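# Remove the curved support from under a block arch

## Task

Pull the curved wooden centring out from beneath the arch so that the arch keeps standing and none of its blocks moves from its place; you may use any number of the arms.

## Robot and tools

Robots: four identical i2rt Big YAM arms named arm1, arm2, arm3 and arm4. Each has six revolute joints, a two-finger gripper and a wrist camera (arm1_cam_wrist to arm4_cam_wrist). Fixed room cameras: cam_back, cam_front, cam_top. Each hand reaches roughly 1.0 m from its joint1 axis. Feet (scene frame, metres): arm1 at (0.650, -0.006, 0.794), arm2 at (0.000, 0.656, 0.746), arm3 at (-0.649, 0.006, 0.801), arm4 at (-0.003, -0.653, 0.754). Each foot faces along its own +x, so arm1 faces -x, arm3 faces +x, arm2 faces -y, arm4 faces +y, all toward the middle. The table surface is at z=0.720.

Frame: one shared scene frame, origin on the floor, +z up, lengths in metres, quaternions written w,x,y,z. The reported hand point sits between the finger pads, about 1 cm back from the tips. Fingers point along the hand's +z axis and open and close along its y axis. hand_target is where the currently held joint targets would put the hand; under load the hand may sit short of it. Printed hand positions get less accurate at long reach.

move: keys arm1, arm2, arm3, arm4 and cameras. An arm you omit gets nothing new (its old target may still be driving it). Inside one arm's object:
- joints: a dictionary of absolute targets by name: joint1_rad, joint2_rad, joint3_rad, joint4_rad, joint5_rad, joint6_rad (radians) and gripper_m (finger gap in metres). Ranges: joint1 -2.879..2.879 (turn about the foot, positive counter-clockwise seen from above, 0 = along the foot's +x); joint2 0..3.141 (shoulder, 0 = upper arm back and about level, increasing lifts it up then forward); joint3 0..3.019 (elbow, 0 = folded, increasing opens); joint4 -1.692..1.57 (hand pitch, positive raises fingers); joint5 -1.57..1.57 (hand yaw, positive toward the arm's right); joint6 -2.094..2.094 (roll, positive clockwise viewed from behind the hand); gripper_m 0..0.093.
- target: one flat list of 7 numbers [x, y, z, qw, qx, qy, qz], an absolute hand pose in the scene frame (metres, unit quaternion). The hand follows a straight line from its current hand_target to it. When target is given, joints may hold only gripper_m.
- speed: top speed of that straight path, 0.002..0.5 m/s (default 0.25); rotation capped at twice the value in rad/s. Only allowed together with target.
- min_time_s: 0.1..8 s, the shortest duration for that arm's joint motions; goes with joints.
cameras: list of names, "all", [] for none; omitted means none after an action, all for an empty call.
All motions in a call start together. All straight hand paths in one call finish together, paced by the slowest; a path lasts 0.5..10 s and any action at most 15 s. Each step the controller limits the commanded pose to 100 mm and 20 degrees from the measured hand and solves damped inverse kinematics, favouring position. Expect errors of a centimetre or more, lag, drift and overspeed near full stretch. Paths ignore obstacles and other arms. Joint-space moves can swing the hand wide because joints move at different rates.

Results: per-robot state (joint_positions, hand, hand_target, Joint velocities in joint order with gripper in m/s, joint torques in N m). A "move" line lists commanded robots as done or their worst status. Status words: done, off_target (stopped short, may still push), time_out (each joint now holds a target near where it stood and keeps pushing; on_its_own lists ones not there yet), not_followed (a safety check withheld the targets; "pose unreachable" for a hand target, "joint command not followed" for joints), limit_stop_at_motor_heat. Robots in "as last shown" were not commanded; their unchanged lines repeat. In on_its_own, "held at" is a joint's target, not its reading. "within noise" means an arm is still. Torques: positive toward larger joint values, include gravity, have per-unit offsets; values 3 and 4 wrap at ±28. The "pictures" line gives image order. Gripper: a firm grip on a rigid part reads up to ~0.005 m below its width (or up to 0.002 wider); closed on nothing reads 0.000..0.003. Full force comes at about 0.005 m under first-contact reading. Open well above the reading to release.

wait: seconds 0..10, cameras as in move; robots keep their current commands. zoom_image: camera plus region [x0, y0, x1, y1] in pixels of that camera's latest image, at most 504 by 504. finished_scene: scene = current scene number; call it last and only when the arch stands unsupported by any robot.

If a move or wait is refused, or a stop interrupts it, the remaining move, wait and finished_scene calls of that reply are skipped; an invalid call (unknown key, unknown camera) does not skip them. The scene keeps running while you think, holding the last command. Camera intrinsics and extrinsics (OpenCV, T_world_to_cam) are supplied with small errors.

Avoid: arms pressing on each other (closing a gripper on another arm's fingers counts), hard collisions, slams, knocking blocks or letting them fall or leave the work area, releasing moving parts, and long hard pushing. The arms do not stop on contact. Heat builds when holding loads, reaching far, or pushing; MOTOR HOT shows at 85 °C, and at 100 °C that arm goes limp for 30..60 s or more. To relieve a push, command a joint to its reported position. Loose objects may occasionally be nudged by outside disturbances.

Each tool is called after "Call:" as name([rows], argument=value, ...), one row to a line, values as JSON.

## Session

Call:
move()

Scene clock: 0.00 s.
Joint torques (N m): no reading
Motor temperatures (°C): arm1=[36 35 36 29 28 30 31] | arm2=[35 32 32 31 32 28 28] | arm3=[30 38 35 31 28 29 33] | arm4=[33 32 32 34 31 27 32]
Heat: arm1: hottest joint1_rad 36 °C; arm2: hottest joint1_rad 35 °C; arm3: hottest joint2_rad 38 °C; arm4: hottest joint4_rad 34 °C.
Joint velocities: within noise
arm1.joint_positions: joint1_rad=-0.792 joint2_rad=+0.597 joint3_rad=+1.317 joint4_rad=-1.235 joint5_rad=+0.036 joint6_rad=+0.139 gripper_m=+0.09396
arm1.joint_status: not commanded
arm1.hand: x=+0.4866 y=+0.1760 z=+1.3259 quat_wxyz=(-0.185, +0.761, -0.404, -0.473) (m; scene frame)
arm1.hand_target: x=+0.4882 y=+0.1742 z=+1.3369 quat_wxyz=(-0.188, +0.755, -0.401, -0.483) (m; scene frame)
arm1.hand_status: not commanded
arm2.joint_positions: joint1_rad=+0.031 joint2_rad=+0.603 joint3_rad=+1.457 joint4_rad=-1.387 joint5_rad=-0.263 joint6_rad=+0.761 gripper_m=+0.09396
arm2.joint_status: not commanded
arm2.hand: x=+0.0421 y=+0.4486 z=+1.3126 quat_wxyz=(-0.497, -0.768, -0.393, +0.094) (m; scene frame)
arm2.hand_target: x=+0.0421 y=+0.4516 z=+1.3209 quat_wxyz=(-0.505, -0.763, -0.391, +0.098) (m; scene frame)
arm2.hand_status: not commanded
arm3.joint_positions: joint1_rad=+0.554 joint2_rad=+0.643 joint3_rad=+1.438 joint4_rad=-1.241 joint5_rad=+0.294 joint6_rad=+0.554 gripper_m=+0.09396
arm3.joint_status: not commanded
arm3.hand: x=-0.4138 y=+0.1037 z=+1.3791 quat_wxyz=(-0.507, -0.061, -0.841, -0.178) (m; scene frame)
arm3.hand_target: x=-0.4167 y=+0.1018 z=+1.3926 quat_wxyz=(-0.517, -0.063, -0.833, -0.186) (m; scene frame)
arm3.hand_status: not commanded
arm4.joint_positions: joint1_rad=-0.454 joint2_rad=+0.631 joint3_rad=+1.450 joint4_rad=-1.565 joint5_rad=-0.075 joint6_rad=-0.150 gripper_m=+0.09396
arm4.joint_status: not commanded
arm4.hand: x=+0.0668 y=-0.4724 z=+1.2759 quat_wxyz=(-0.346, +0.552, -0.728, -0.214) (m; scene frame)
arm4.hand_target: x=+0.0658 y=-0.4742 z=+1.2836 quat_wxyz=(-0.354, +0.550, -0.724, -0.218) (m; scene frame)
arm4.hand_status: not commanded
pictures: arm1_cam_wrist, arm2_cam_wrist, arm3_cam_wrist, arm4_cam_wrist, cam_back, cam_front, cam_top
camera_calibration:
arm1_cam_wrist: T_world_to_cam=[[0.797319, 0.596147, -0.0942867, -0.368986], [0.509163, -0.748247, -0.4253, 0.451023], [-0.324091, 0.291093, -0.900128, 1.42768], [0, 0, 0, 1]] pos_world=[0.527254, 0.141859, 1.44212]
arm2_cam_wrist: T_world_to_cam=[[-0.701394, 0.201794, -0.683612, 0.835716], [0.409312, 0.899214, -0.154522, -0.212758], [0.583532, -0.388191, -0.713301, 1.21205], [0, 0, 0, 1]] pos_world=[-0.0340186, 0.493179, 1.40298]
arm3_cam_wrist: T_world_to_cam=[[0.0879263, -0.924112, -0.371868, 0.64589], [-0.911985, 0.0754847, -0.403218, 0.172778], [0.400689, 0.374592, -0.83614, 1.40781], [0, 0, 0, 1]] pos_world=[-0.463312, 0.0564809, 1.48697]
arm4_cam_wrist: T_world_to_cam=[[0.951578, -0.295641, 0.084239, -0.312856], [-0.273853, -0.939752, -0.204623, -0.161551], [0.139659, 0.171646, -0.975209, 1.44366], [0, 0, 0, 1]] pos_world=[0.0518457, -0.492109, 1.40116]

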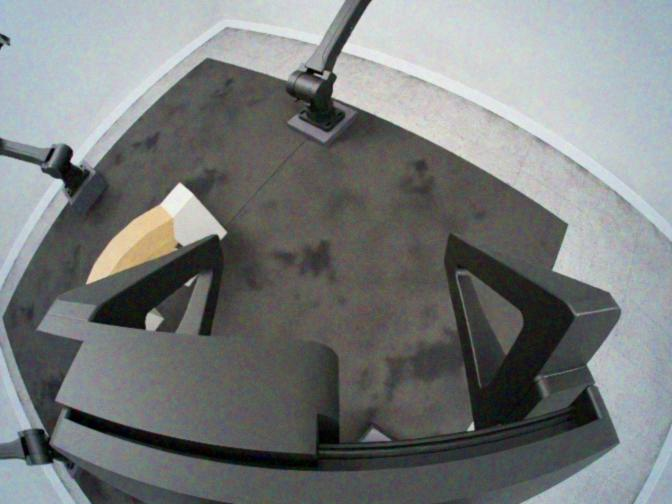

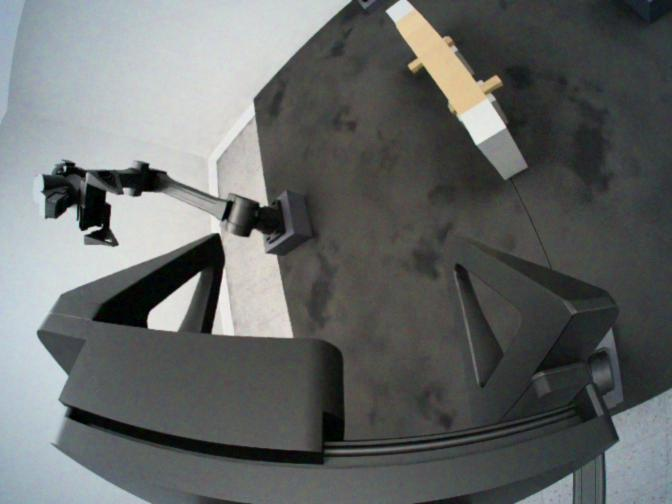

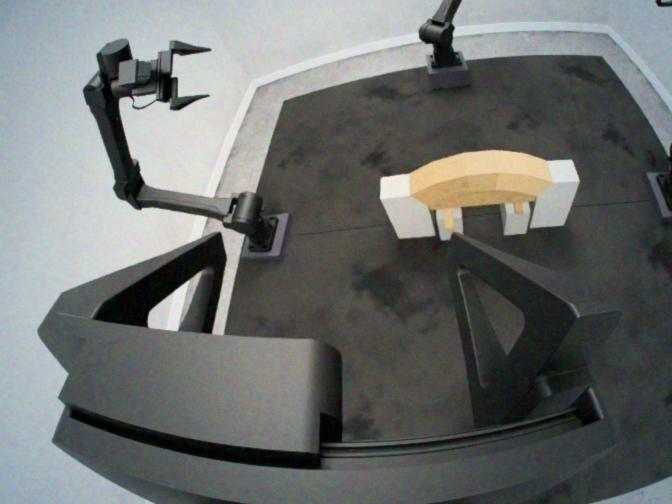

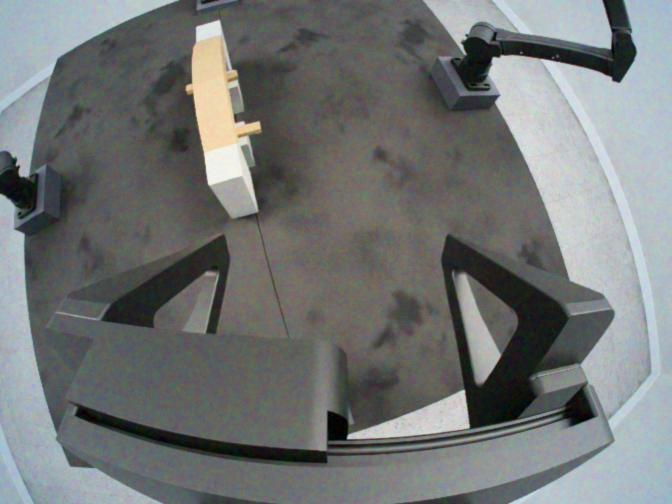

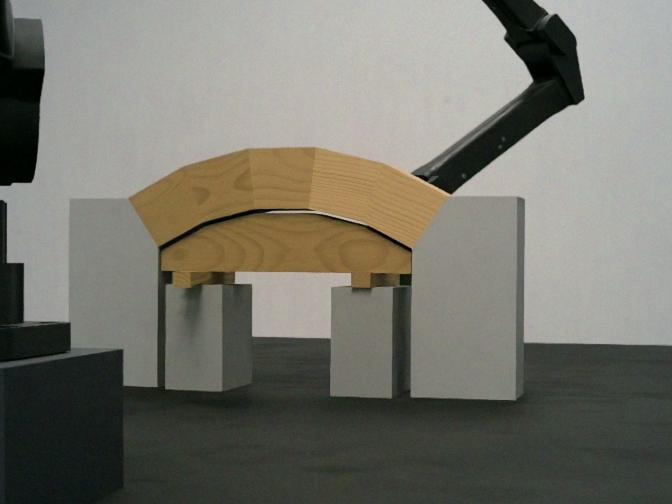

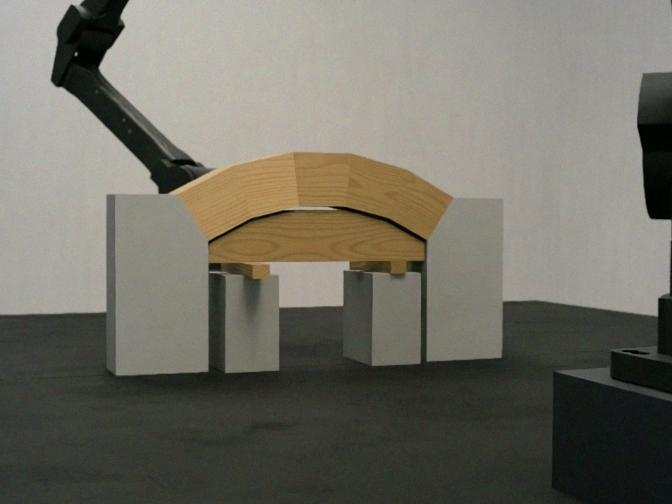

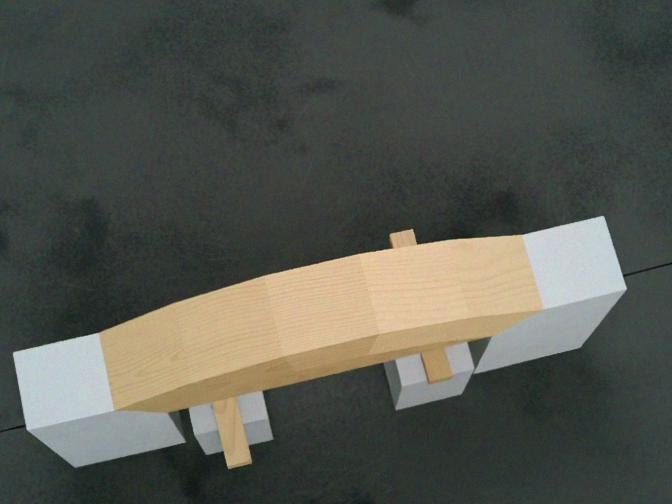

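Call:
zoom_image(camera="cam_back", region=[130, 190, 430, 320])

Call:
zoom_image(camera="cam_top", region=[160, 330, 500, 490])

Call:
zoom_image(camera="cam_front", region=[190, 190, 450, 320])

Scaled by 1.680 from the camera's 672x504 image, which has a finer 960x720 frame.

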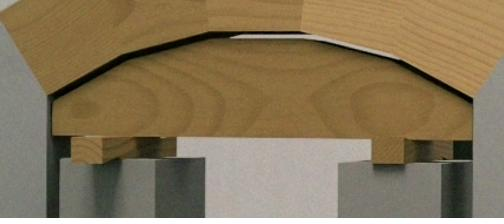

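Scaled by 1.482 from the camera's 672x504 image, which has a finer 960x720 frame.

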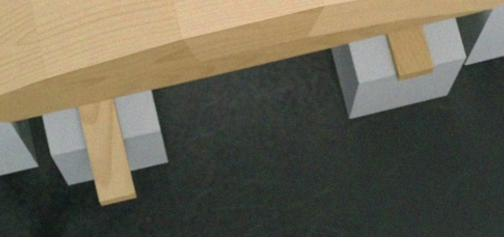

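Scaled by 1.938 from the camera's 672x504 image, which has a finer 960x720 frame.

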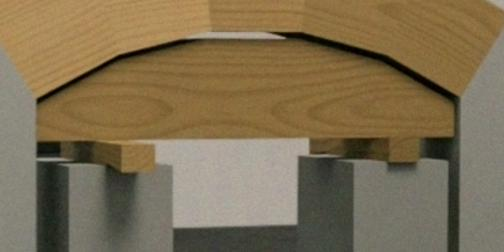

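Call:
move(arm3={"target":[-0.18,0.098,0.838,0.4612,0.0403,0.8861,-0.021],"speed":0.4,"joints":{"gripper_m":0.04}}, cameras=["arm3_cam_wrist","cam_top","cam_back"])

Scene clock: 3.87 s.
Joint torques (N m): arm1=[-0.38 3.31 8.03 2.5 0.01 -0.11] | arm2=[1.14 3.78 9.33 2.26 0.01 -0.06] | arm3=[-1.03 -7.71 9.78 1.96 0.36 -0.03] | arm4=[-1.03 3.9 8.58 2.1 0.01 0.05]
Motor temperatures (°C): arm1=[36 35 37 30 28 30 31] | arm2=[35 32 33 31 32 28 28] | arm3=[30 38 36 31 28 29 33] | arm4=[33 32 32 34 31 27 32]
Heat: arm1: hottest joint3_rad 37 °C; arm2: hottest joint1_rad 35 °C; arm3: hottest joint2_rad 38 °C; arm4: hottest joint4_rad 34 °C.
move: arm3 off_target
Joint velocities: within noise
arm1, arm2, arm4: as last shown
arm3.joint_positions: joint1_rad=+0.283 joint2_rad=+1.536 joint3_rad=+0.492 joint4_rad=+0.357 joint5_rad=+0.322 joint6_rad=+0.252 gripper_m=+0.04009
arm3.joint_status: all done
arm3.hand: x=-0.2012 y=+0.0965 z=+0.8265 quat_wxyz=(-0.443, -0.036, -0.896, +0.023) (m; scene frame)
arm3.hand_target: x=-0.1811 y=+0.0977 z=+0.8387 quat_wxyz=(-0.461, -0.040, -0.886, +0.021) (m; scene frame)
arm3.hand_status: off_target (0.024 m and 2.4 deg from the pose sent, 0.589 m and 24.2 deg at the start)
pictures: arm3_cam_wrist, cam_back, cam_top
camera_calibration:
arm3_cam_wrist: T_world_to_cam=[[-0.0769522, -0.997029, -0.00347203, 0.0844547], [-0.962691, 0.0752072, -0.259943, 0.0157984], [0.259432, -0.0166607, -0.965618, 0.979683], [0, 0, 0, 1]] pos_world=[-0.232453, 0.0993378, 0.9504]

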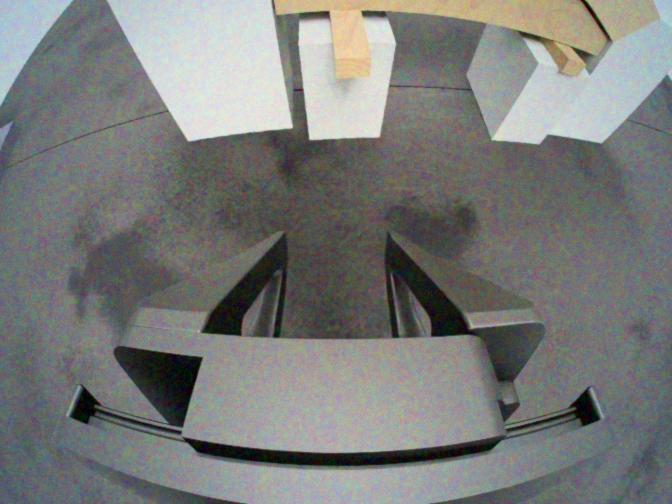

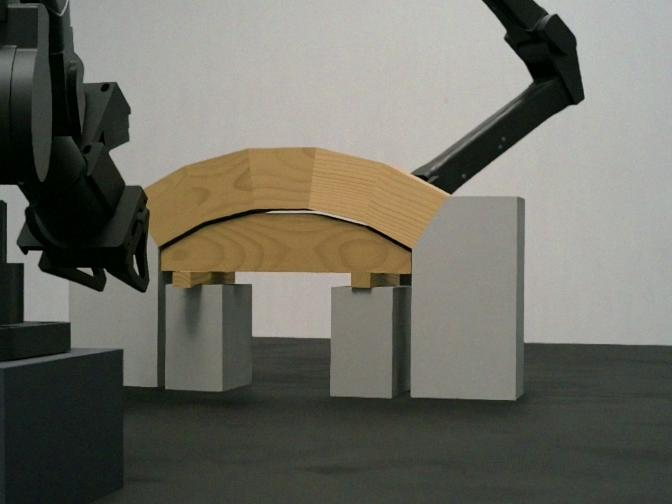

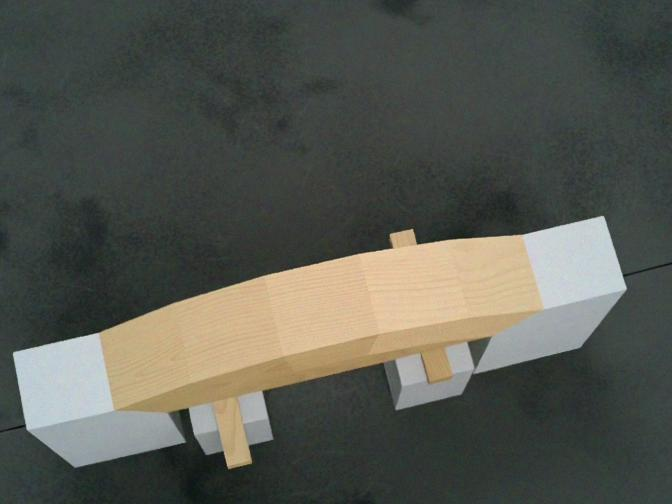

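Call:
move(arm3={"target":[-0.088,0.0845,0.836,0.4612,0.0403,0.8861,-0.021],"speed":0.15}, cameras=["arm3_cam_wrist","cam_top"])

Scene clock: 8.83 s.
Joint torques (N m): arm1=[-0.38 3.31 8.02 2.48 0.01 -0.11] | arm2=[1.2 3.84 9.36 2.28 -0.01 -0.04] | arm3=[-0.73 -10.81 10.89 0.83 0.15 -0.1] | arm4=[-1.32 3.9 8.58 2.06 0 0.01]
Motor temperatures (°C): arm1=[36 35 38 30 28 30 31] | arm2=[35 32 33 31 32 28 28] | arm3=[30 38 37 31 28 29 33] | arm4=[33 32 33 34 31 27 32]
Heat: arm1: hottest joint3_rad 38 °C; arm2: hottest joint1_rad 35 °C; arm3: hottest joint2_rad 38 °C; arm4: hottest joint4_rad 34 °C.
move: arm3 off_target
Joint velocities: within noise
arm1, arm2, arm4: as last shown
arm3.joint_positions: joint1_rad=+0.184 joint2_rad=+1.707 joint3_rad=+0.723 joint4_rad=+0.339 joint5_rad=+0.249 joint6_rad=+0.193 gripper_m=+0.04009
arm3.joint_status: not commanded
arm3.hand: x=-0.1070 y=+0.0842 z=+0.8288 quat_wxyz=(-0.453, -0.041, -0.890, +0.020) (m; scene frame)
arm3.hand_target: x=-0.0889 y=+0.0843 z=+0.8364 quat_wxyz=(-0.461, -0.040, -0.886, +0.021) (m; scene frame)
arm3.hand_status: off_target (0.020 m and 1.0 deg from the pose sent, 0.114 m and 2.4 deg at the start)
pictures: arm3_cam_wrist, cam_top
camera_calibration:
arm3_cam_wrist: T_world_to_cam=[[-0.0827345, -0.99649, -0.0127878, 0.0865955], [-0.955633, 0.0829693, -0.282632, 0.126911], [0.282701, -0.011163, -0.959143, 0.953915], [0, 0, 0, 1]] pos_world=[-0.141228, 0.0864103, 0.951918]

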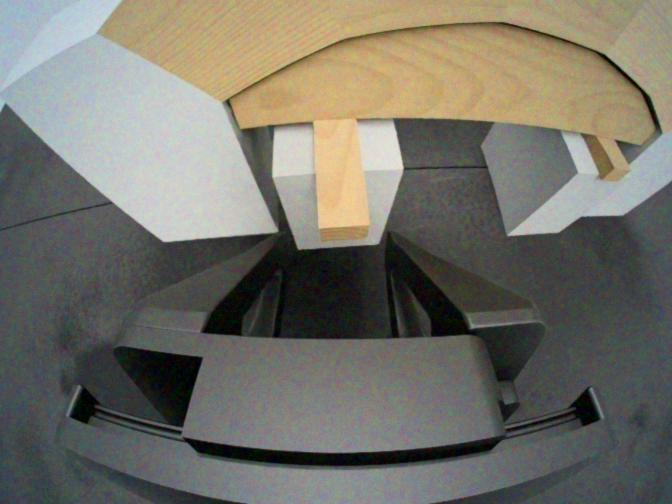

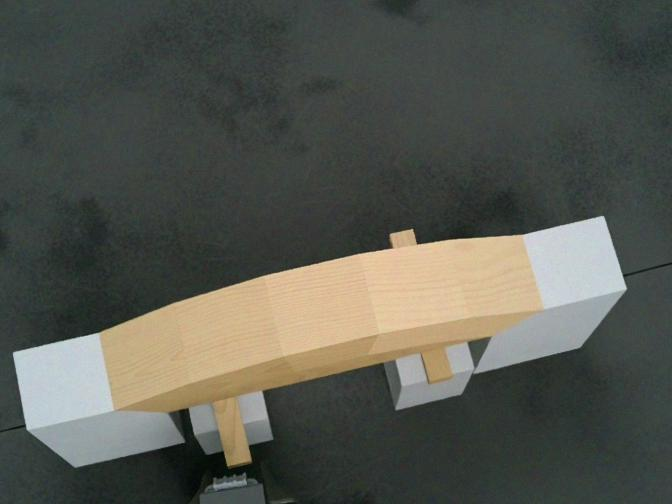

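Call:
move(arm3={"target":[-0.072,0.082,0.832,0.4612,0.0403,0.8861,-0.021],"speed":0.1}, cameras=["arm3_cam_wrist","cam_top"])

Scene clock: 10.30 s.
Joint torques (N m): arm1=[-0.32 3.19 8.01 2.47 0.01 -0.11] | arm2=[1.26 3.72 9.35 2.3 -0.01 -0.06] | arm3=[-1.03 -11.34 10.76 0.81 0.11 -0.02] | arm4=[-1.03 3.55 8.61 2.17 0.01 0.04]
Motor temperatures (°C): arm1=[36 35 38 30 28 30 31] | arm2=[35 32 33 31 32 28 28] | arm3=[30 38 37 31 28 29 33] | arm4=[33 32 33 34 31 27 32]
Heat: arm1: hottest joint3_rad 38 °C; arm2: hottest joint1_rad 35 °C; arm3: hottest joint2_rad 38 °C; arm4: hottest joint4_rad 34 °C.
move: arm3 off_target
Joint velocities: within noise
arm1, arm2, arm4: as last shown
arm3.joint_positions: joint1_rad=+0.172 joint2_rad=+1.744 joint3_rad=+0.765 joint4_rad=+0.337 joint5_rad=+0.239 joint6_rad=+0.185 gripper_m=+0.04009
arm3.joint_status: not commanded
arm3.hand: x=-0.0910 y=+0.0828 z=+0.8252 quat_wxyz=(-0.453, -0.040, -0.890, +0.020) (m; scene frame)
arm3.hand_target: x=-0.0729 y=+0.0817 z=+0.8324 quat_wxyz=(-0.461, -0.040, -0.886, +0.021) (m; scene frame)
arm3.hand_status: off_target (0.020 m and 1.0 deg from the pose sent, 0.035 m and 1.0 deg at the start)
pictures: arm3_cam_wrist, cam_top
camera_calibration:
arm3_cam_wrist: T_world_to_cam=[[-0.0817411, -0.996578, -0.012292, 0.0860428], [-0.955606, 0.0818717, -0.283043, 0.141795], [0.283081, -0.0113899, -0.959028, 0.945882], [0, 0, 0, 1]] pos_world=[-0.125228, 0.0849129, 0.948319]

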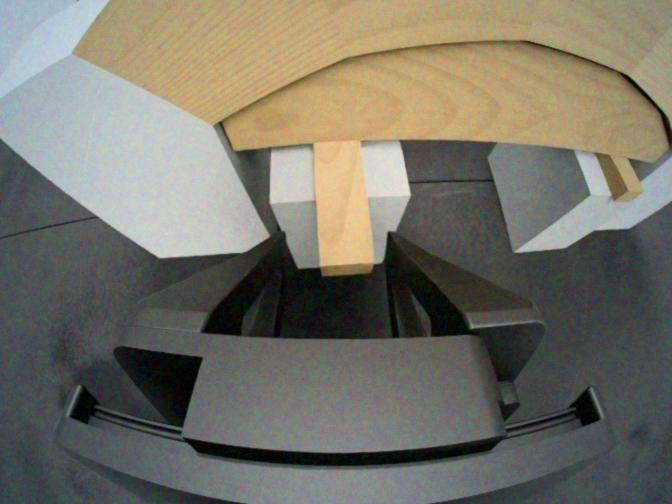

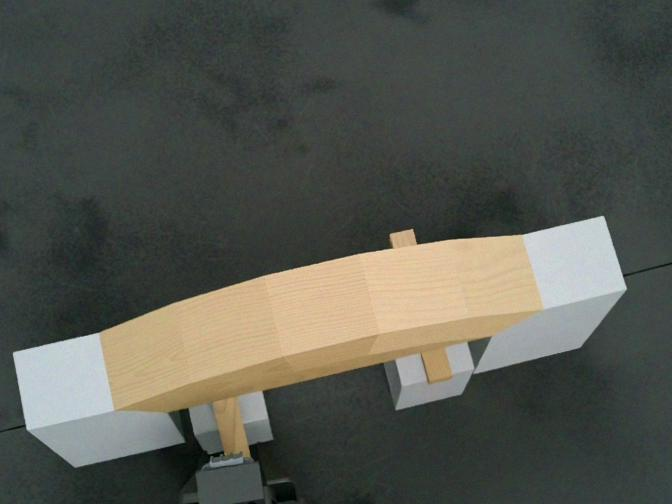

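Call:
move(arm3={"target":[-0.068,0.077,0.832,0.4612,0.0403,0.8861,-0.021],"speed":0.05,"joints":{"gripper_m":0.012}}, cameras=["arm3_cam_wrist"])

Scene clock: 11.47 s.
Joint torques (N m): arm1=[-0.38 3.19 7.99 2.45 0 -0.11] | arm2=[1.14 3.72 9.31 2.25 -0.01 -0.05] | arm3=[-1.44 -11.22 11.28 0.79 0.18 0.01] | arm4=[-1.26 4.01 8.65 2.09 0.01 0.03]
Motor temperatures (°C): arm1=[36 34 38 30 28 30 31] | arm2=[35 32 33 31 32 28 28] | arm3=[30 38 37 31 28 29 33] | arm4=[33 32 33 34 31 27 32]
Heat: arm1: hottest joint3_rad 38 °C; arm2: hottest joint1_rad 35 °C; arm3: hottest joint2_rad 38 °C; arm4: hottest joint4_rad 34 °C.
move: arm3 off_target
Joint velocities: within noise
arm1, arm2, arm4: as last shown
arm3.joint_positions: joint1_rad=+0.166 joint2_rad=+1.746 joint3_rad=+0.769 joint4_rad=+0.336 joint5_rad=+0.227 joint6_rad=+0.173 gripper_m=+0.01764
arm3.joint_status: gripper_m off_target (ended at +0.01767, target +0.01200)
arm3.hand: x=-0.0889 y=+0.0818 z=+0.8255 quat_wxyz=(-0.453, -0.035, -0.890, +0.019) (m; scene frame)
arm3.hand_target: x=-0.0692 y=+0.0768 z=+0.8325 quat_wxyz=(-0.461, -0.040, -0.886, +0.021) (m; scene frame)
arm3.hand_status: off_target (0.022 m and 1.2 deg from the pose sent, 0.025 m and 1.0 deg at the start)
pictures: arm3_cam_wrist
camera_calibration:
arm3_cam_wrist: T_world_to_cam=[[-0.0714543, -0.997387, -0.010613, 0.0848803], [-0.95653, 0.0715357, -0.282724, 0.144438], [0.282745, -0.0100502, -0.959143, 0.945515], [0, 0, 0, 1]] pos_world=[-0.123115, 0.0838287, 0.94862]

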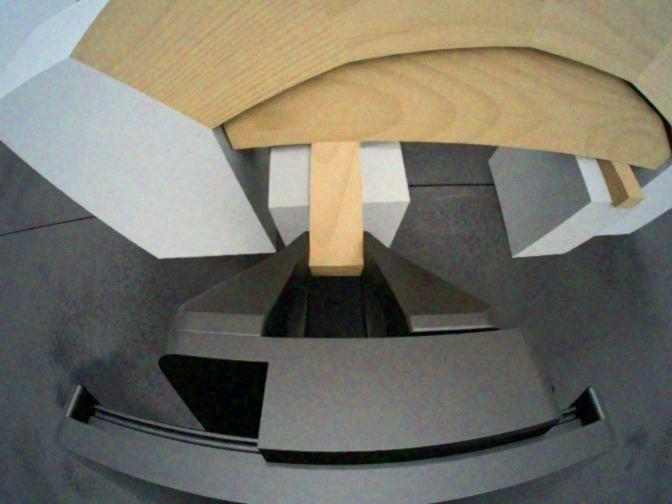

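Call:
move(arm3={"target":[-0.145,0.085,0.842,0.4612,0.0403,0.8861,-0.021],"speed":0.1})

Call:
move(arm3={"target":[-0.26,0.095,0.848,0.4612,0.0403,0.8861,-0.021],"speed":0.2}, cameras=["arm3_cam_wrist","cam_back"])

Scene clock: 13.07 s.
Joint torques (N m): arm1=[-0.44 3.31 8.01 2.47 0 -0.11] | arm2=[1.2 3.6 9.39 2.26 0 -0.04] | arm3=[0.62 -13.04 6.49 1.91 0.47 0.21] | arm4=[-1.03 4.01 8.62 2.04 0 0.02]
Motor temperatures (°C): arm1=[36 34 39 30 28 30 31] | arm2=[35 32 33 31 32 28 28] | arm3=[30 38 38 31 28 28 34] | arm4=[33 32 33 34 31 27 32]
Heat: arm1: hottest joint3_rad 39 °C; arm2: hottest joint1_rad 35 °C; arm3: hottest joint2_rad 38 °C; arm4: hottest joint4_rad 34 °C.
move: arm3 off_target
Joint velocities: within noise
arm1, arm2, arm4: as last shown
arm3.joint_positions: joint1_rad=+0.200 joint2_rad=+1.631 joint3_rad=+0.617 joint4_rad=+0.338 joint5_rad=+0.268 joint6_rad=+0.193 gripper_m=+0.01764
arm3.joint_status: not commanded
arm3.hand: x=-0.1491 y=+0.0797 z=+0.8255 quat_wxyz=(-0.441, -0.036, -0.896, +0.029) (m; scene frame)
arm3.hand_target: x=-0.1449 y=+0.0851 z=+0.8419 quat_wxyz=(-0.461, -0.040, -0.886, +0.021) (m; scene frame)
arm3.hand_status: off_target (0.018 m and 2.8 deg from the pose sent, 0.059 m and 1.2 deg at the start)
pictures: none

Scene clock: 14.53 s.
Joint torques (N m): arm1=[-0.38 3.25 8.03 2.48 0.02 -0.12] | arm2=[1.14 3.55 9.33 2.33 -0.02 -0.05] | arm3=[0.67 -7.94 6.48 0.88 0.49 0.16] | arm4=[-0.97 4.31 8.57 2.13 0.01 -0.01]
Motor temperatures (°C): arm1=[36 34 39 30 28 30 31] | arm2=[35 32 33 31 32 28 28] | arm3=[30 38 38 31 28 28 34] | arm4=[33 32 33 34 31 27 32]
Heat: arm1: hottest joint3_rad 39 °C; arm2: hottest joint1_rad 35 °C; arm3: hottest joint2_rad 38 °C; arm4: hottest joint4_rad 34 °C.
move: arm3 done
Joint velocities: within noise
arm1, arm2, arm4: as last shown
arm3.joint_positions: joint1_rad=+0.342 joint2_rad=+1.352 joint3_rad=+0.343 joint4_rad=+0.340 joint5_rad=+0.384 joint6_rad=+0.284 gripper_m=+0.01764
arm3.joint_status: not commanded
arm3.hand: x=-0.2587 y=+0.0915 z=+0.8430 quat_wxyz=(-0.457, -0.039, -0.888, +0.026) (m; scene frame)
arm3.hand_target: x=-0.2599 y=+0.0949 z=+0.8479 quat_wxyz=(-0.461, -0.040, -0.886, +0.021) (m; scene frame)
arm3.hand_status: done (0.006 m and 0.8 deg from the pose sent, 0.114 m and 2.8 deg at the start)
pictures: arm3_cam_wrist, cam_back
camera_calibration:
arm3_cam_wrist: T_world_to_cam=[[-0.0838528, -0.996477, -0.00157869, 0.0716836], [-0.953199, 0.0806726, -0.291383, -0.00644107], [0.290484, -0.0229285, -0.956605, 1.0115], [0, 0, 0, 1]] pos_world=[-0.293953, 0.0951428, 0.965841]

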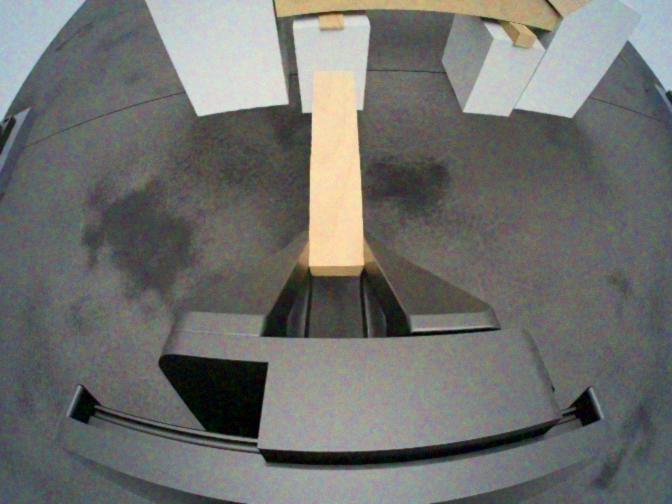

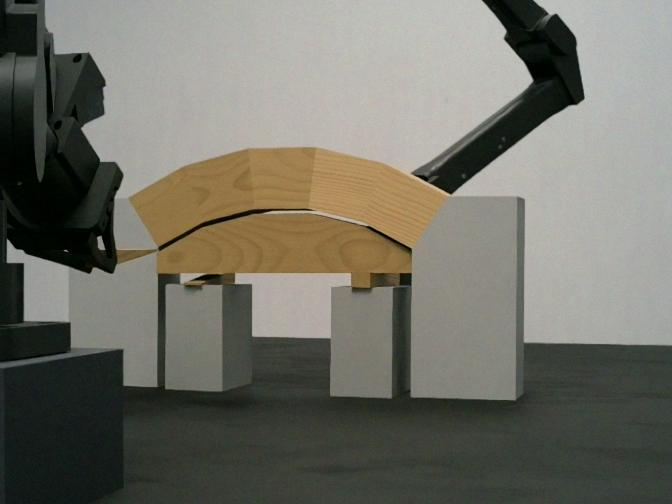

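Call:
move(arm3={"target":[-0.29,0.19,0.76,0.4612,0.0403,0.8861,-0.021],"speed":0.3})

Call:
move(arm3={"target":[-0.29,0.19,0.7245,0.4612,0.0403,0.8861,-0.021],"speed":0.1})

Call:
move(arm3={"joints":{"gripper_m":0.045}}, cameras=["arm3_cam_wrist"])

Scene clock: 16.27 s.
Joint torques (N m): arm1=[-0.44 3.31 8.02 2.47 0.01 -0.11] | arm2=[1.14 3.6 9.36 2.3 -0.02 -0.07] | arm3=[0.56 -7.59 5.03 1.68 0.68 0.16] | arm4=[-0.62 4.19 8.58 1.96 -0.03 0.05]
Motor temperatures (°C): arm1=[36 34 39 30 28 30 31] | arm2=[35 32 33 31 32 28 28] | arm3=[30 38 38 31 28 28 34] | arm4=[33 32 33 34 31 27 32]
Heat: arm1: hottest joint3_rad 39 °C; arm2: hottest joint1_rad 35 °C; arm3: hottest joint2_rad 38 °C; arm4: hottest joint4_rad 34 °C.
move: arm3 off_target
Joint velocities: within noise
arm1, arm2, arm4: as last shown
arm3.joint_positions: joint1_rad=+0.691 joint2_rad=+1.752 joint3_rad=+0.381 joint4_rad=+0.551 joint5_rad=+0.645 joint6_rad=+0.550 gripper_m=+0.01764
arm3.joint_status: not commanded
arm3.hand: x=-0.2977 y=+0.1792 z=+0.7577 quat_wxyz=(-0.452, -0.035, -0.891, +0.032) (m; scene frame)
arm3.hand_target: x=-0.2903 y=+0.1899 z=+0.7603 quat_wxyz=(-0.461, -0.040, -0.886, +0.021) (m; scene frame)
arm3.hand_status: off_target (0.013 m and 1.9 deg from the pose sent, 0.132 m and 0.8 deg at the start)
pictures: none

Scene clock: 17.47 s.
Joint torques (N m): arm1=[-0.32 3.31 8.05 2.45 0.01 -0.12] | arm2=[1.14 3.66 9.35 2.26 -0.02 -0.07] | arm3=[0.44 -8.06 3.08 1.54 0.42 0.14] | arm4=[-1.32 3.72 8.55 2.09 0 0.02]
Motor temperatures (°C): arm1=[36 34 39 30 28 30 31] | arm2=[35 32 33 31 32 28 28] | arm3=[30 38 38 31 28 28 34] | arm4=[33 32 33 34 31 27 32]
Heat: arm1: hottest joint3_rad 39 °C; arm2: hottest joint1_rad 35 °C; arm3: hottest joint2_rad 38 °C; arm4: hottest joint4_rad 34 °C.
move: arm3 done
Joint velocities: within noise
arm1.joint_positions: joint1_rad=-0.792 joint2_rad=+0.597 joint3_rad=+1.317 joint4_rad=-1.235 joint5_rad=+0.036 joint6_rad=+0.139 gripper_m=+0.09396
arm1.joint_status: not commanded
arm1.hand: x=+0.4866 y=+0.1760 z=+1.3259 quat_wxyz=(-0.185, +0.761, -0.404, -0.473) (m; scene frame)
arm1.hand_target: x=+0.4882 y=+0.1742 z=+1.3369 quat_wxyz=(-0.188, +0.755, -0.401, -0.483) (m; scene frame)
arm1.hand_status: not commanded
arm2.joint_positions: joint1_rad=+0.031 joint2_rad=+0.603 joint3_rad=+1.457 joint4_rad=-1.387 joint5_rad=-0.263 joint6_rad=+0.761 gripper_m=+0.09396
arm2.joint_status: not commanded
arm2.hand: x=+0.0421 y=+0.4486 z=+1.3126 quat_wxyz=(-0.497, -0.768, -0.393, +0.094) (m; scene frame)
arm2.hand_target: x=+0.0421 y=+0.4516 z=+1.3209 quat_wxyz=(-0.505, -0.763, -0.391, +0.098) (m; scene frame)
arm2.hand_status: not commanded
arm3.joint_positions: joint1_rad=+0.692 joint2_rad=+1.912 joint3_rad=+0.403 joint4_rad=+0.706 joint5_rad=+0.650 joint6_rad=+0.555 gripper_m=+0.01764
arm3.joint_status: not commanded
arm3.hand: x=-0.2931 y=+0.1825 z=+0.7276 quat_wxyz=(-0.458, -0.041, -0.887, +0.028) (m; scene frame)
arm3.hand_target: x=-0.2902 y=+0.1900 z=+0.7246 quat_wxyz=(-0.461, -0.040, -0.886, +0.021) (m; scene frame)
arm3.hand_status: done (0.009 m and 0.8 deg from the pose sent, 0.036 m and 1.9 deg at the start)
arm4.joint_positions: joint1_rad=-0.454 joint2_rad=+0.631 joint3_rad=+1.450 joint4_rad=-1.565 joint5_rad=-0.075 joint6_rad=-0.150 gripper_m=+0.09396
arm4.joint_status: not commanded
arm4.hand: x=+0.0668 y=-0.4724 z=+1.2759 quat_wxyz=(-0.346, +0.552, -0.728, -0.214) (m; scene frame)
arm4.hand_target: x=+0.0658 y=-0.4742 z=+1.2836 quat_wxyz=(-0.354, +0.550, -0.724, -0.218) (m; scene frame)
arm4.hand_status: not commanded
pictures: none

Scene clock: 18.07 s.
Joint torques (N m): arm1=[-0.32 3.31 8.01 2.45 0 -0.11] | arm2=[1.14 3.78 9.37 2.3 -0.02 -0.05] | arm3=[0.56 -8.18 3.1 1.48 0.42 0.13] | arm4=[-1.08 4.13 8.59 2.02 0.02 0.03]
Motor temperatures (°C): arm1=[36 34 39 30 28 30 31] | arm2=[35 32 34 31 32 28 28] | arm3=[30 38 38 31 28 28 34] | arm4=[33 32 33 34 31 27 32]
Heat: arm1: hottest joint3_rad 39 °C; arm2: hottest joint1_rad 35 °C; arm3: hottest joint2_rad 38 °C; arm4: hottest joint4_rad 34 °C.
move: arm3 done
Joint velocities: within noise
arm1, arm2, arm4: as last shown
arm3.joint_positions: joint1_rad=+0.692 joint2_rad=+1.912 joint3_rad=+0.403 joint4_rad=+0.707 joint5_rad=+0.650 joint6_rad=+0.555 gripper_m=+0.04484
arm3.joint_status: all done
arm3.hand: x=-0.2931 y=+0.1827 z=+0.7277 quat_wxyz=(-0.459, -0.041, -0.887, +0.027) (m; scene frame)
arm3.hand_target: x=-0.2902 y=+0.1900 z=+0.7246 quat_wxyz=(-0.461, -0.040, -0.886, +0.021) (m; scene frame)
arm3.hand_status: not commanded
pictures: arm3_cam_wrist
camera_calibration:
arm3_cam_wrist: T_world_to_cam=[[-0.0884994, -0.996076, -0.000598371, 0.157322], [-0.951776, 0.0847406, -0.294858, -0.0779984], [0.293752, -0.0255253, -0.955541, 0.91388], [0, 0, 0, 1]] pos_world=[-0.328768, 0.186642, 0.850346]

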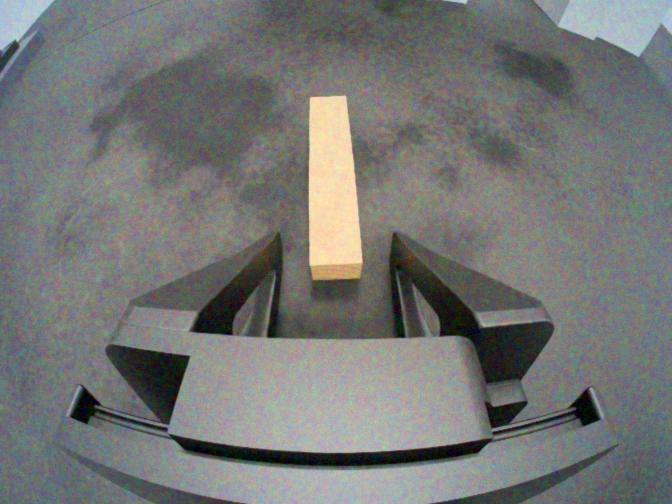

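Call:
move(arm3={"target":[-0.325,0.19,0.8,0.4612,0.0403,0.8861,-0.021],"speed":0.3})

Call:
move(arm3={"target":[-0.105,-0.077,0.86,0.4612,0.0403,0.8861,-0.021],"speed":0.35}, cameras=["arm3_cam_wrist","cam_back","cam_top"])

Scene clock: 19.73 s.
Joint torques (N m): arm1=[-0.38 3.31 8.02 2.45 0.01 -0.11] | arm2=[1.14 3.72 9.33 2.28 -0.02 -0.06] | arm3=[0.67 -9.05 4.86 0.54 0.72 0.18] | arm4=[-1.14 4.42 8.59 2.06 0.01 0.03]
Motor temperatures (°C): arm1=[36 34 40 30 28 30 31] | arm2=[35 32 34 31 32 28 28] | arm3=[30 38 38 31 29 28 34] | arm4=[33 32 33 34 31 27 32]
Heat: arm1: hottest joint3_rad 40 °C; arm2: hottest joint1_rad 35 °C; arm3: hottest joint2_rad 38 °C; arm4: hottest joint4_rad 34 °C.
move: arm3 done
Joint velocities: within noise
arm1, arm2, arm4: as last shown
arm3.joint_positions: joint1_rad=+0.777 joint2_rad=+1.555 joint3_rad=+0.341 joint4_rad=+0.354 joint5_rad=+0.705 joint6_rad=+0.632 gripper_m=+0.04494
arm3.joint_status: not commanded
arm3.hand: x=-0.3257 y=+0.1844 z=+0.7931 quat_wxyz=(-0.456, -0.037, -0.889, +0.029) (m; scene frame)
arm3.hand_target: x=-0.3250 y=+0.1898 z=+0.7999 quat_wxyz=(-0.461, -0.040, -0.886, +0.021) (m; scene frame)
arm3.hand_status: done (0.009 m and 1.2 deg from the pose sent, 0.079 m and 0.8 deg at the start)
pictures: none

Scene clock: 21.70 s.
Joint torques (N m): arm1=[-0.38 3.37 7.99 2.5 0.01 -0.11] | arm2=[1.08 3.84 9.37 2.28 -0.01 -0.07] | arm3=[0.5 -9.99 11.66 0.85 -0.04 -0.06] | arm4=[-1.14 4.07 8.57 2.06 -0.02 0.01]
Motor temperatures (°C): arm1=[36 34 40 30 28 30 31] | arm2=[35 32 34 31 32 28 28] | arm3=[30 38 38 31 28 28 34] | arm4=[33 32 33 34 31 27 32]
Heat: arm1: hottest joint3_rad 40 °C; arm2: hottest joint1_rad 35 °C; arm3: hottest joint2_rad 38 °C; arm4: hottest joint4_rad 34 °C.
move: arm3 off_target
Joint velocities: within noise
arm1, arm2, arm4: as last shown
arm3.joint_positions: joint1_rad=-0.213 joint2_rad=+1.610 joint3_rad=+0.668 joint4_rad=+0.310 joint5_rad=-0.069 joint6_rad=-0.031 gripper_m=+0.04494
arm3.joint_status: not commanded
arm3.hand: x=-0.1259 y=-0.0743 z=+0.8487 quat_wxyz=(-0.450, -0.047, -0.892, +0.019) (m; scene frame)
arm3.hand_target: x=-0.1062 y=-0.0769 z=+0.8606 quat_wxyz=(-0.461, -0.040, -0.886, +0.021) (m; scene frame)
arm3.hand_status: off_target (0.024 m and 1.6 deg from the pose sent, 0.349 m and 1.2 deg at the start)
pictures: arm3_cam_wrist, cam_back, cam_top
camera_calibration:
arm3_cam_wrist: T_world_to_cam=[[-0.0919728, -0.995553, -0.0203972, -0.0674141], [-0.956818, 0.0940298, -0.275058, 0.121897], [0.275753, -0.0057814, -0.961211, 0.977877], [0, 0, 0, 1]] pos_world=[-0.159219, -0.0729227, 0.9721]

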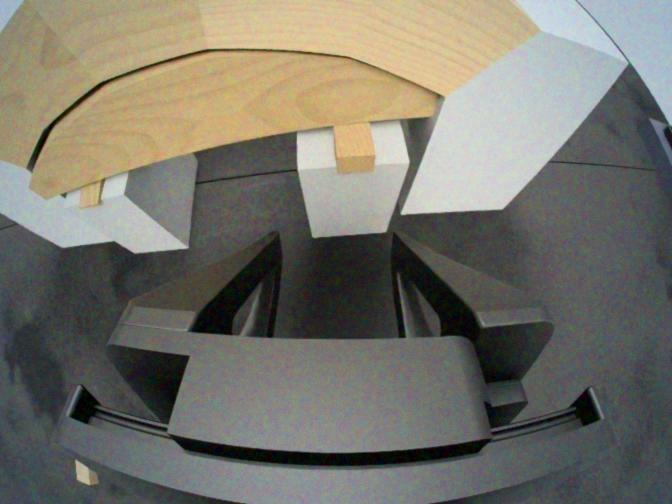

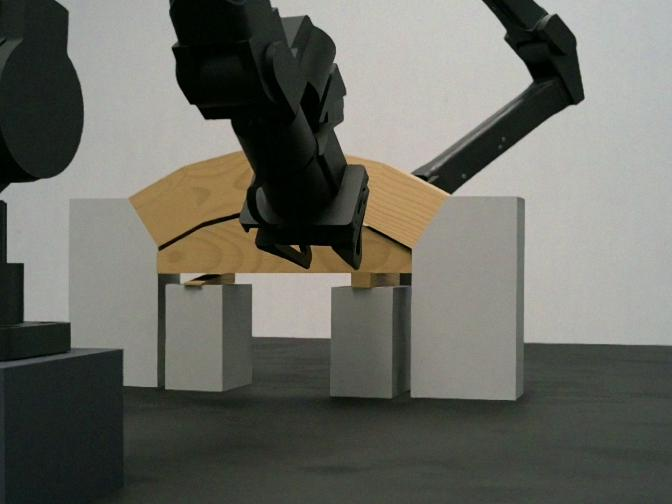

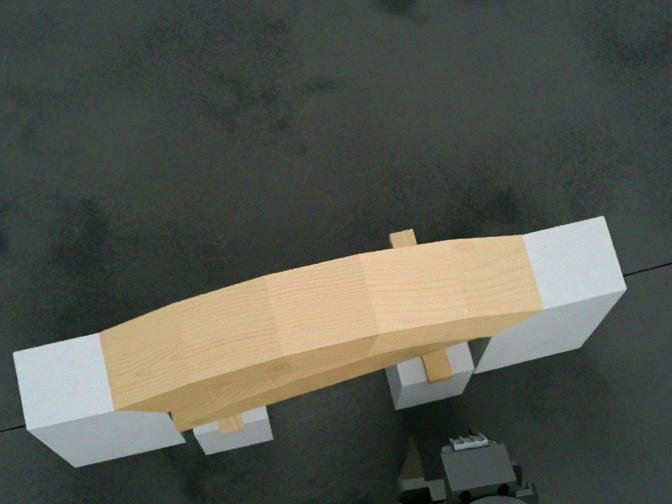

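Call:
move(arm3={"target":[-0.058,-0.091,0.842,0.4612,0.0403,0.8861,-0.021],"speed":0.15}, cameras=["arm3_cam_wrist"])

Scene clock: 23.07 s.
Joint torques (N m): arm1=[-0.32 3.25 8.03 2.47 0 -0.12] | arm2=[1.08 3.6 9.37 2.35 -0.01 -0.07] | arm3=[-1.14 -11.69 11.28 1.17 -0.07 -0.02] | arm4=[-0.85 3.9 8.53 1.98 -0.02 0.02]
Motor temperatures (°C): arm1=[36 34 40 30 28 30 31] | arm2=[35 32 34 31 32 28 28] | arm3=[30 38 38 31 28 28 34] | arm4=[33 32 33 34 31 27 32]
Heat: arm1: hottest joint3_rad 40 °C; arm2: hottest joint1_rad 35 °C; arm3: hottest joint2_rad 38 °C; arm4: hottest joint4_rad 34 °C.
move: arm3 off_target
Joint velocities: within noise
arm1, arm2, arm4: as last shown
arm3.joint_positions: joint1_rad=-0.214 joint2_rad=+1.747 joint3_rad=+0.802 joint4_rad=+0.310 joint5_rad=-0.079 joint6_rad=-0.039 gripper_m=+0.04494
arm3.joint_status: not commanded
arm3.hand: x=-0.0772 y=-0.0820 z=+0.8327 quat_wxyz=(-0.449, -0.042, -0.892, +0.017) (m; scene frame)
arm3.hand_target: x=-0.0592 y=-0.0908 z=+0.8425 quat_wxyz=(-0.461, -0.040, -0.886, +0.021) (m; scene frame)
arm3.hand_status: off_target (0.023 m and 1.7 deg from the pose sent, 0.070 m and 1.6 deg at the start)
pictures: arm3_cam_wrist
camera_calibration:
arm3_cam_wrist: T_world_to_cam=[[-0.0810357, -0.996508, -0.0201387, -0.0704112], [-0.958307, 0.0834521, -0.273284, 0.162345], [0.27401, -0.00284667, -0.961723, 0.949494], [0, 0, 0, 1]] pos_world=[-0.1103, -0.0810105, 0.956098]

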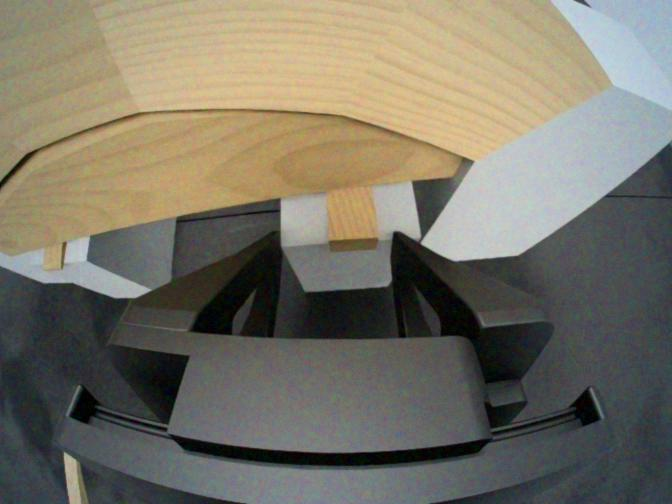

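Call:
move(arm3={"target":[-0.044,-0.099,0.841,0.4612,0.0403,0.8861,-0.021],"speed":0.12}, cameras=["arm3_cam_wrist"])

Scene clock: 24.27 s.
Joint torques (N m): arm1=[-0.32 3.37 8.02 2.5 0 -0.11] | arm2=[0.97 3.78 9.32 2.3 -0.02 -0.06] | arm3=[-1.03 -12.22 11.69 0.83 -0.06 -0.01] | arm4=[-1.49 4.37 8.65 2.06 -0.01 0.02]
Motor temperatures (°C): arm1=[36 34 40 30 28 30 31] | arm2=[35 32 34 31 32 28 28] | arm3=[30 38 38 31 28 28 34] | arm4=[33 32 34 34 31 27 32]
Heat: arm1: hottest joint3_rad 40 °C; arm2: hottest joint1_rad 35 °C; arm3: hottest joint2_rad 38 °C; arm4: hottest joint3_rad 34 °C.
move: arm3 off_target
Joint velocities: within noise
arm1, arm2, arm4: as last shown
arm3.joint_positions: joint1_rad=-0.226 joint2_rad=+1.776 joint3_rad=+0.846 joint4_rad=+0.302 joint5_rad=-0.088 joint6_rad=-0.046 gripper_m=+0.04494
arm3.joint_status: not commanded
arm3.hand: x=-0.0628 y=-0.0903 z=+0.8326 quat_wxyz=(-0.452, -0.041, -0.891, +0.017) (m; scene frame)
arm3.hand_target: x=-0.0452 y=-0.0988 z=+0.8413 quat_wxyz=(-0.461, -0.040, -0.886, +0.021) (m; scene frame)
arm3.hand_status: off_target (0.022 m and 1.3 deg from the pose sent, 0.038 m and 1.7 deg at the start)
pictures: arm3_cam_wrist
camera_calibration:
arm3_cam_wrist: T_world_to_cam=[[-0.0809053, -0.996541, -0.0189958, -0.0783585], [-0.956836, 0.0829911, -0.278526, 0.181159], [0.279139, -0.00435842, -0.960241, 0.944385], [0, 0, 0, 1]] pos_world=[-0.0966154, -0.089006, 0.955806]

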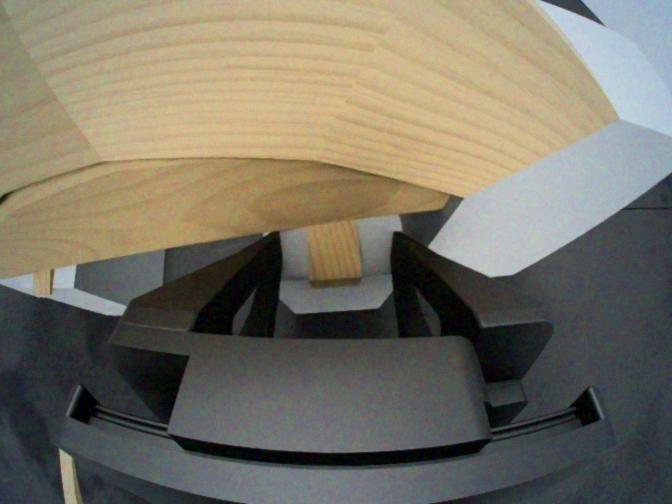

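Call:
move(arm3={"joints":{"gripper_m":0.012}})

Call:
move(arm3={"target":[-0.145,-0.076,0.848,0.4612,0.0403,0.8861,-0.021],"speed":0.1}, cameras=["arm3_cam_wrist","cam_top","cam_back"])

Scene clock: 25.13 s.
Joint torques (N m): arm1=[-0.56 3.31 7.99 2.51 0 -0.11] | arm2=[1.14 3.66 9.31 2.32 -0.01 -0.05] | arm3=[-1.08 -12.1 11.75 0.85 0.04 0.05] | arm4=[-1.26 4.01 8.64 1.98 0.02 0.01]
Motor temperatures (°C): arm1=[36 34 40 30 28 30 31] | arm2=[35 32 34 31 32 28 28] | arm3=[30 38 39 31 28 28 34] | arm4=[33 32 34 34 31 27 32]
Heat: arm1: hottest joint3_rad 40 °C; arm2: hottest joint1_rad 35 °C; arm3: hottest joint3_rad 39 °C; arm4: hottest joint3_rad 34 °C.
move: arm3 off_target
Joint velocities: within noise
arm1, arm2, arm4: as last shown
arm3.joint_positions: joint1_rad=-0.226 joint2_rad=+1.776 joint3_rad=+0.846 joint4_rad=+0.302 joint5_rad=-0.090 joint6_rad=-0.052 gripper_m=+0.01773
arm3.joint_status: gripper_m off_target (ended at +0.01775, target +0.01200)
arm3.hand: x=-0.0628 y=-0.0899 z=+0.8326 quat_wxyz=(-0.452, -0.038, -0.891, +0.017) (m; scene frame)
arm3.hand_target: x=-0.0452 y=-0.0988 z=+0.8414 quat_wxyz=(-0.461, -0.040, -0.886, +0.021) (m; scene frame)
arm3.hand_status: not commanded
pictures: none

Scene clock: 26.80 s.
Joint torques (N m): arm1=[-0.44 3.31 8.01 2.5 0.01 -0.12] | arm2=[1.08 3.66 9.36 2.25 -0.01 -0.05] | arm3=[-0.44 -12.92 6.32 1.95 0.2 0.1] | arm4=[-1.26 4.07 8.61 2.07 -0.01 0.03]
Motor temperatures (°C): arm1=[36 34 41 30 28 30 31] | arm2=[35 32 34 31 32 28 28] | arm3=[30 38 39 31 28 28 34] | arm4=[33 32 34 34 31 27 32]
Heat: arm1: hottest joint3_rad 41 °C; arm2: hottest joint1_rad 35 °C; arm3: hottest joint3_rad 39 °C; arm4: hottest joint3_rad 34 °C.
move: arm3 off_target
Joint velocities: within noise
arm1, arm2, arm4: as last shown
arm3.joint_positions: joint1_rad=-0.226 joint2_rad=+1.610 joint3_rad=+0.608 joint4_rad=+0.355 joint5_rad=-0.088 joint6_rad=-0.052 gripper_m=+0.01773
arm3.joint_status: not commanded
arm3.hand: x=-0.1477 y=-0.0741 z=+0.8329 quat_wxyz=(-0.443, -0.040, -0.895, +0.017) (m; scene frame)
arm3.hand_target: x=-0.1450 y=-0.0759 z=+0.8477 quat_wxyz=(-0.461, -0.040, -0.886, +0.021) (m; scene frame)
arm3.hand_status: off_target (0.015 m and 2.4 deg from the pose sent, 0.085 m and 1.3 deg at the start)
pictures: arm3_cam_wrist, cam_back, cam_top
camera_calibration:
arm3_cam_wrist: T_world_to_cam=[[-0.0778901, -0.996826, -0.0164813, -0.0708553], [-0.962149, 0.0794905, -0.260672, 0.0827986], [0.261155, -0.00444632, -0.965287, 0.969941], [0, 0, 0, 1]] pos_world=[-0.179159, -0.0728994, 0.956686]

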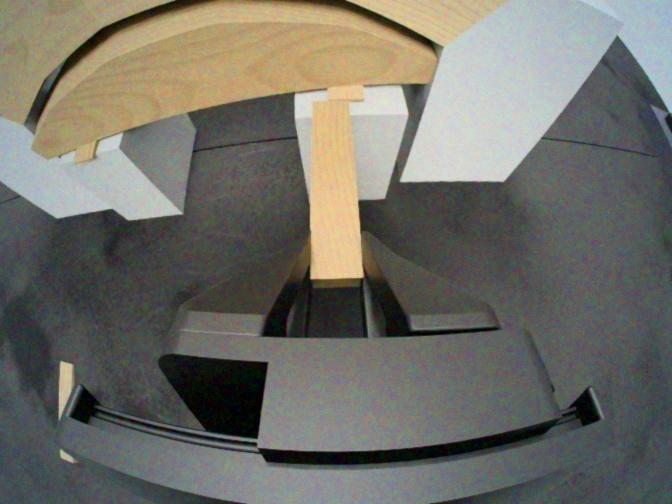

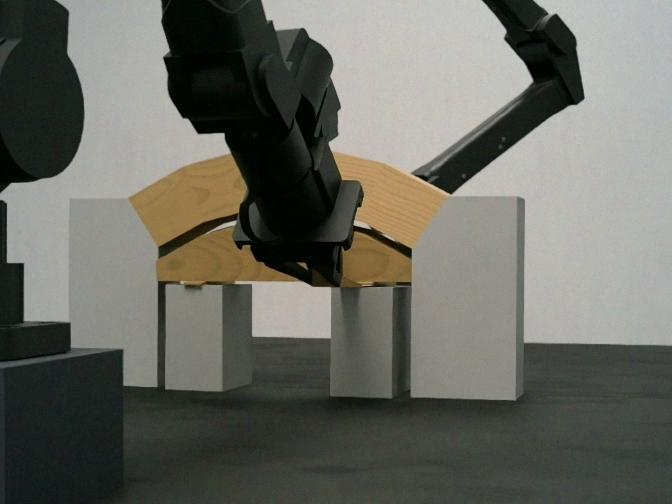

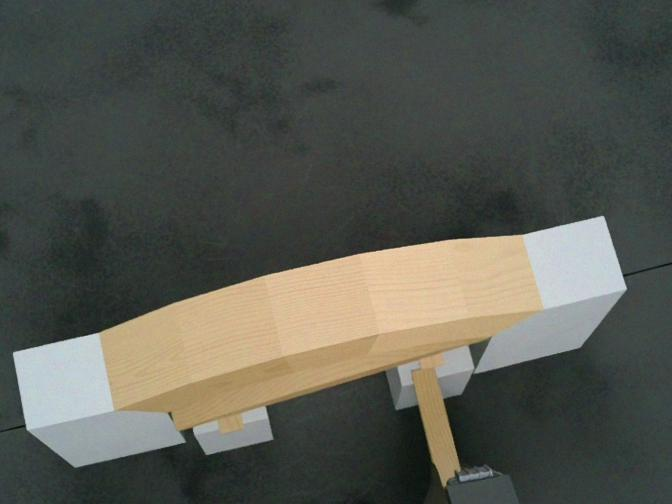

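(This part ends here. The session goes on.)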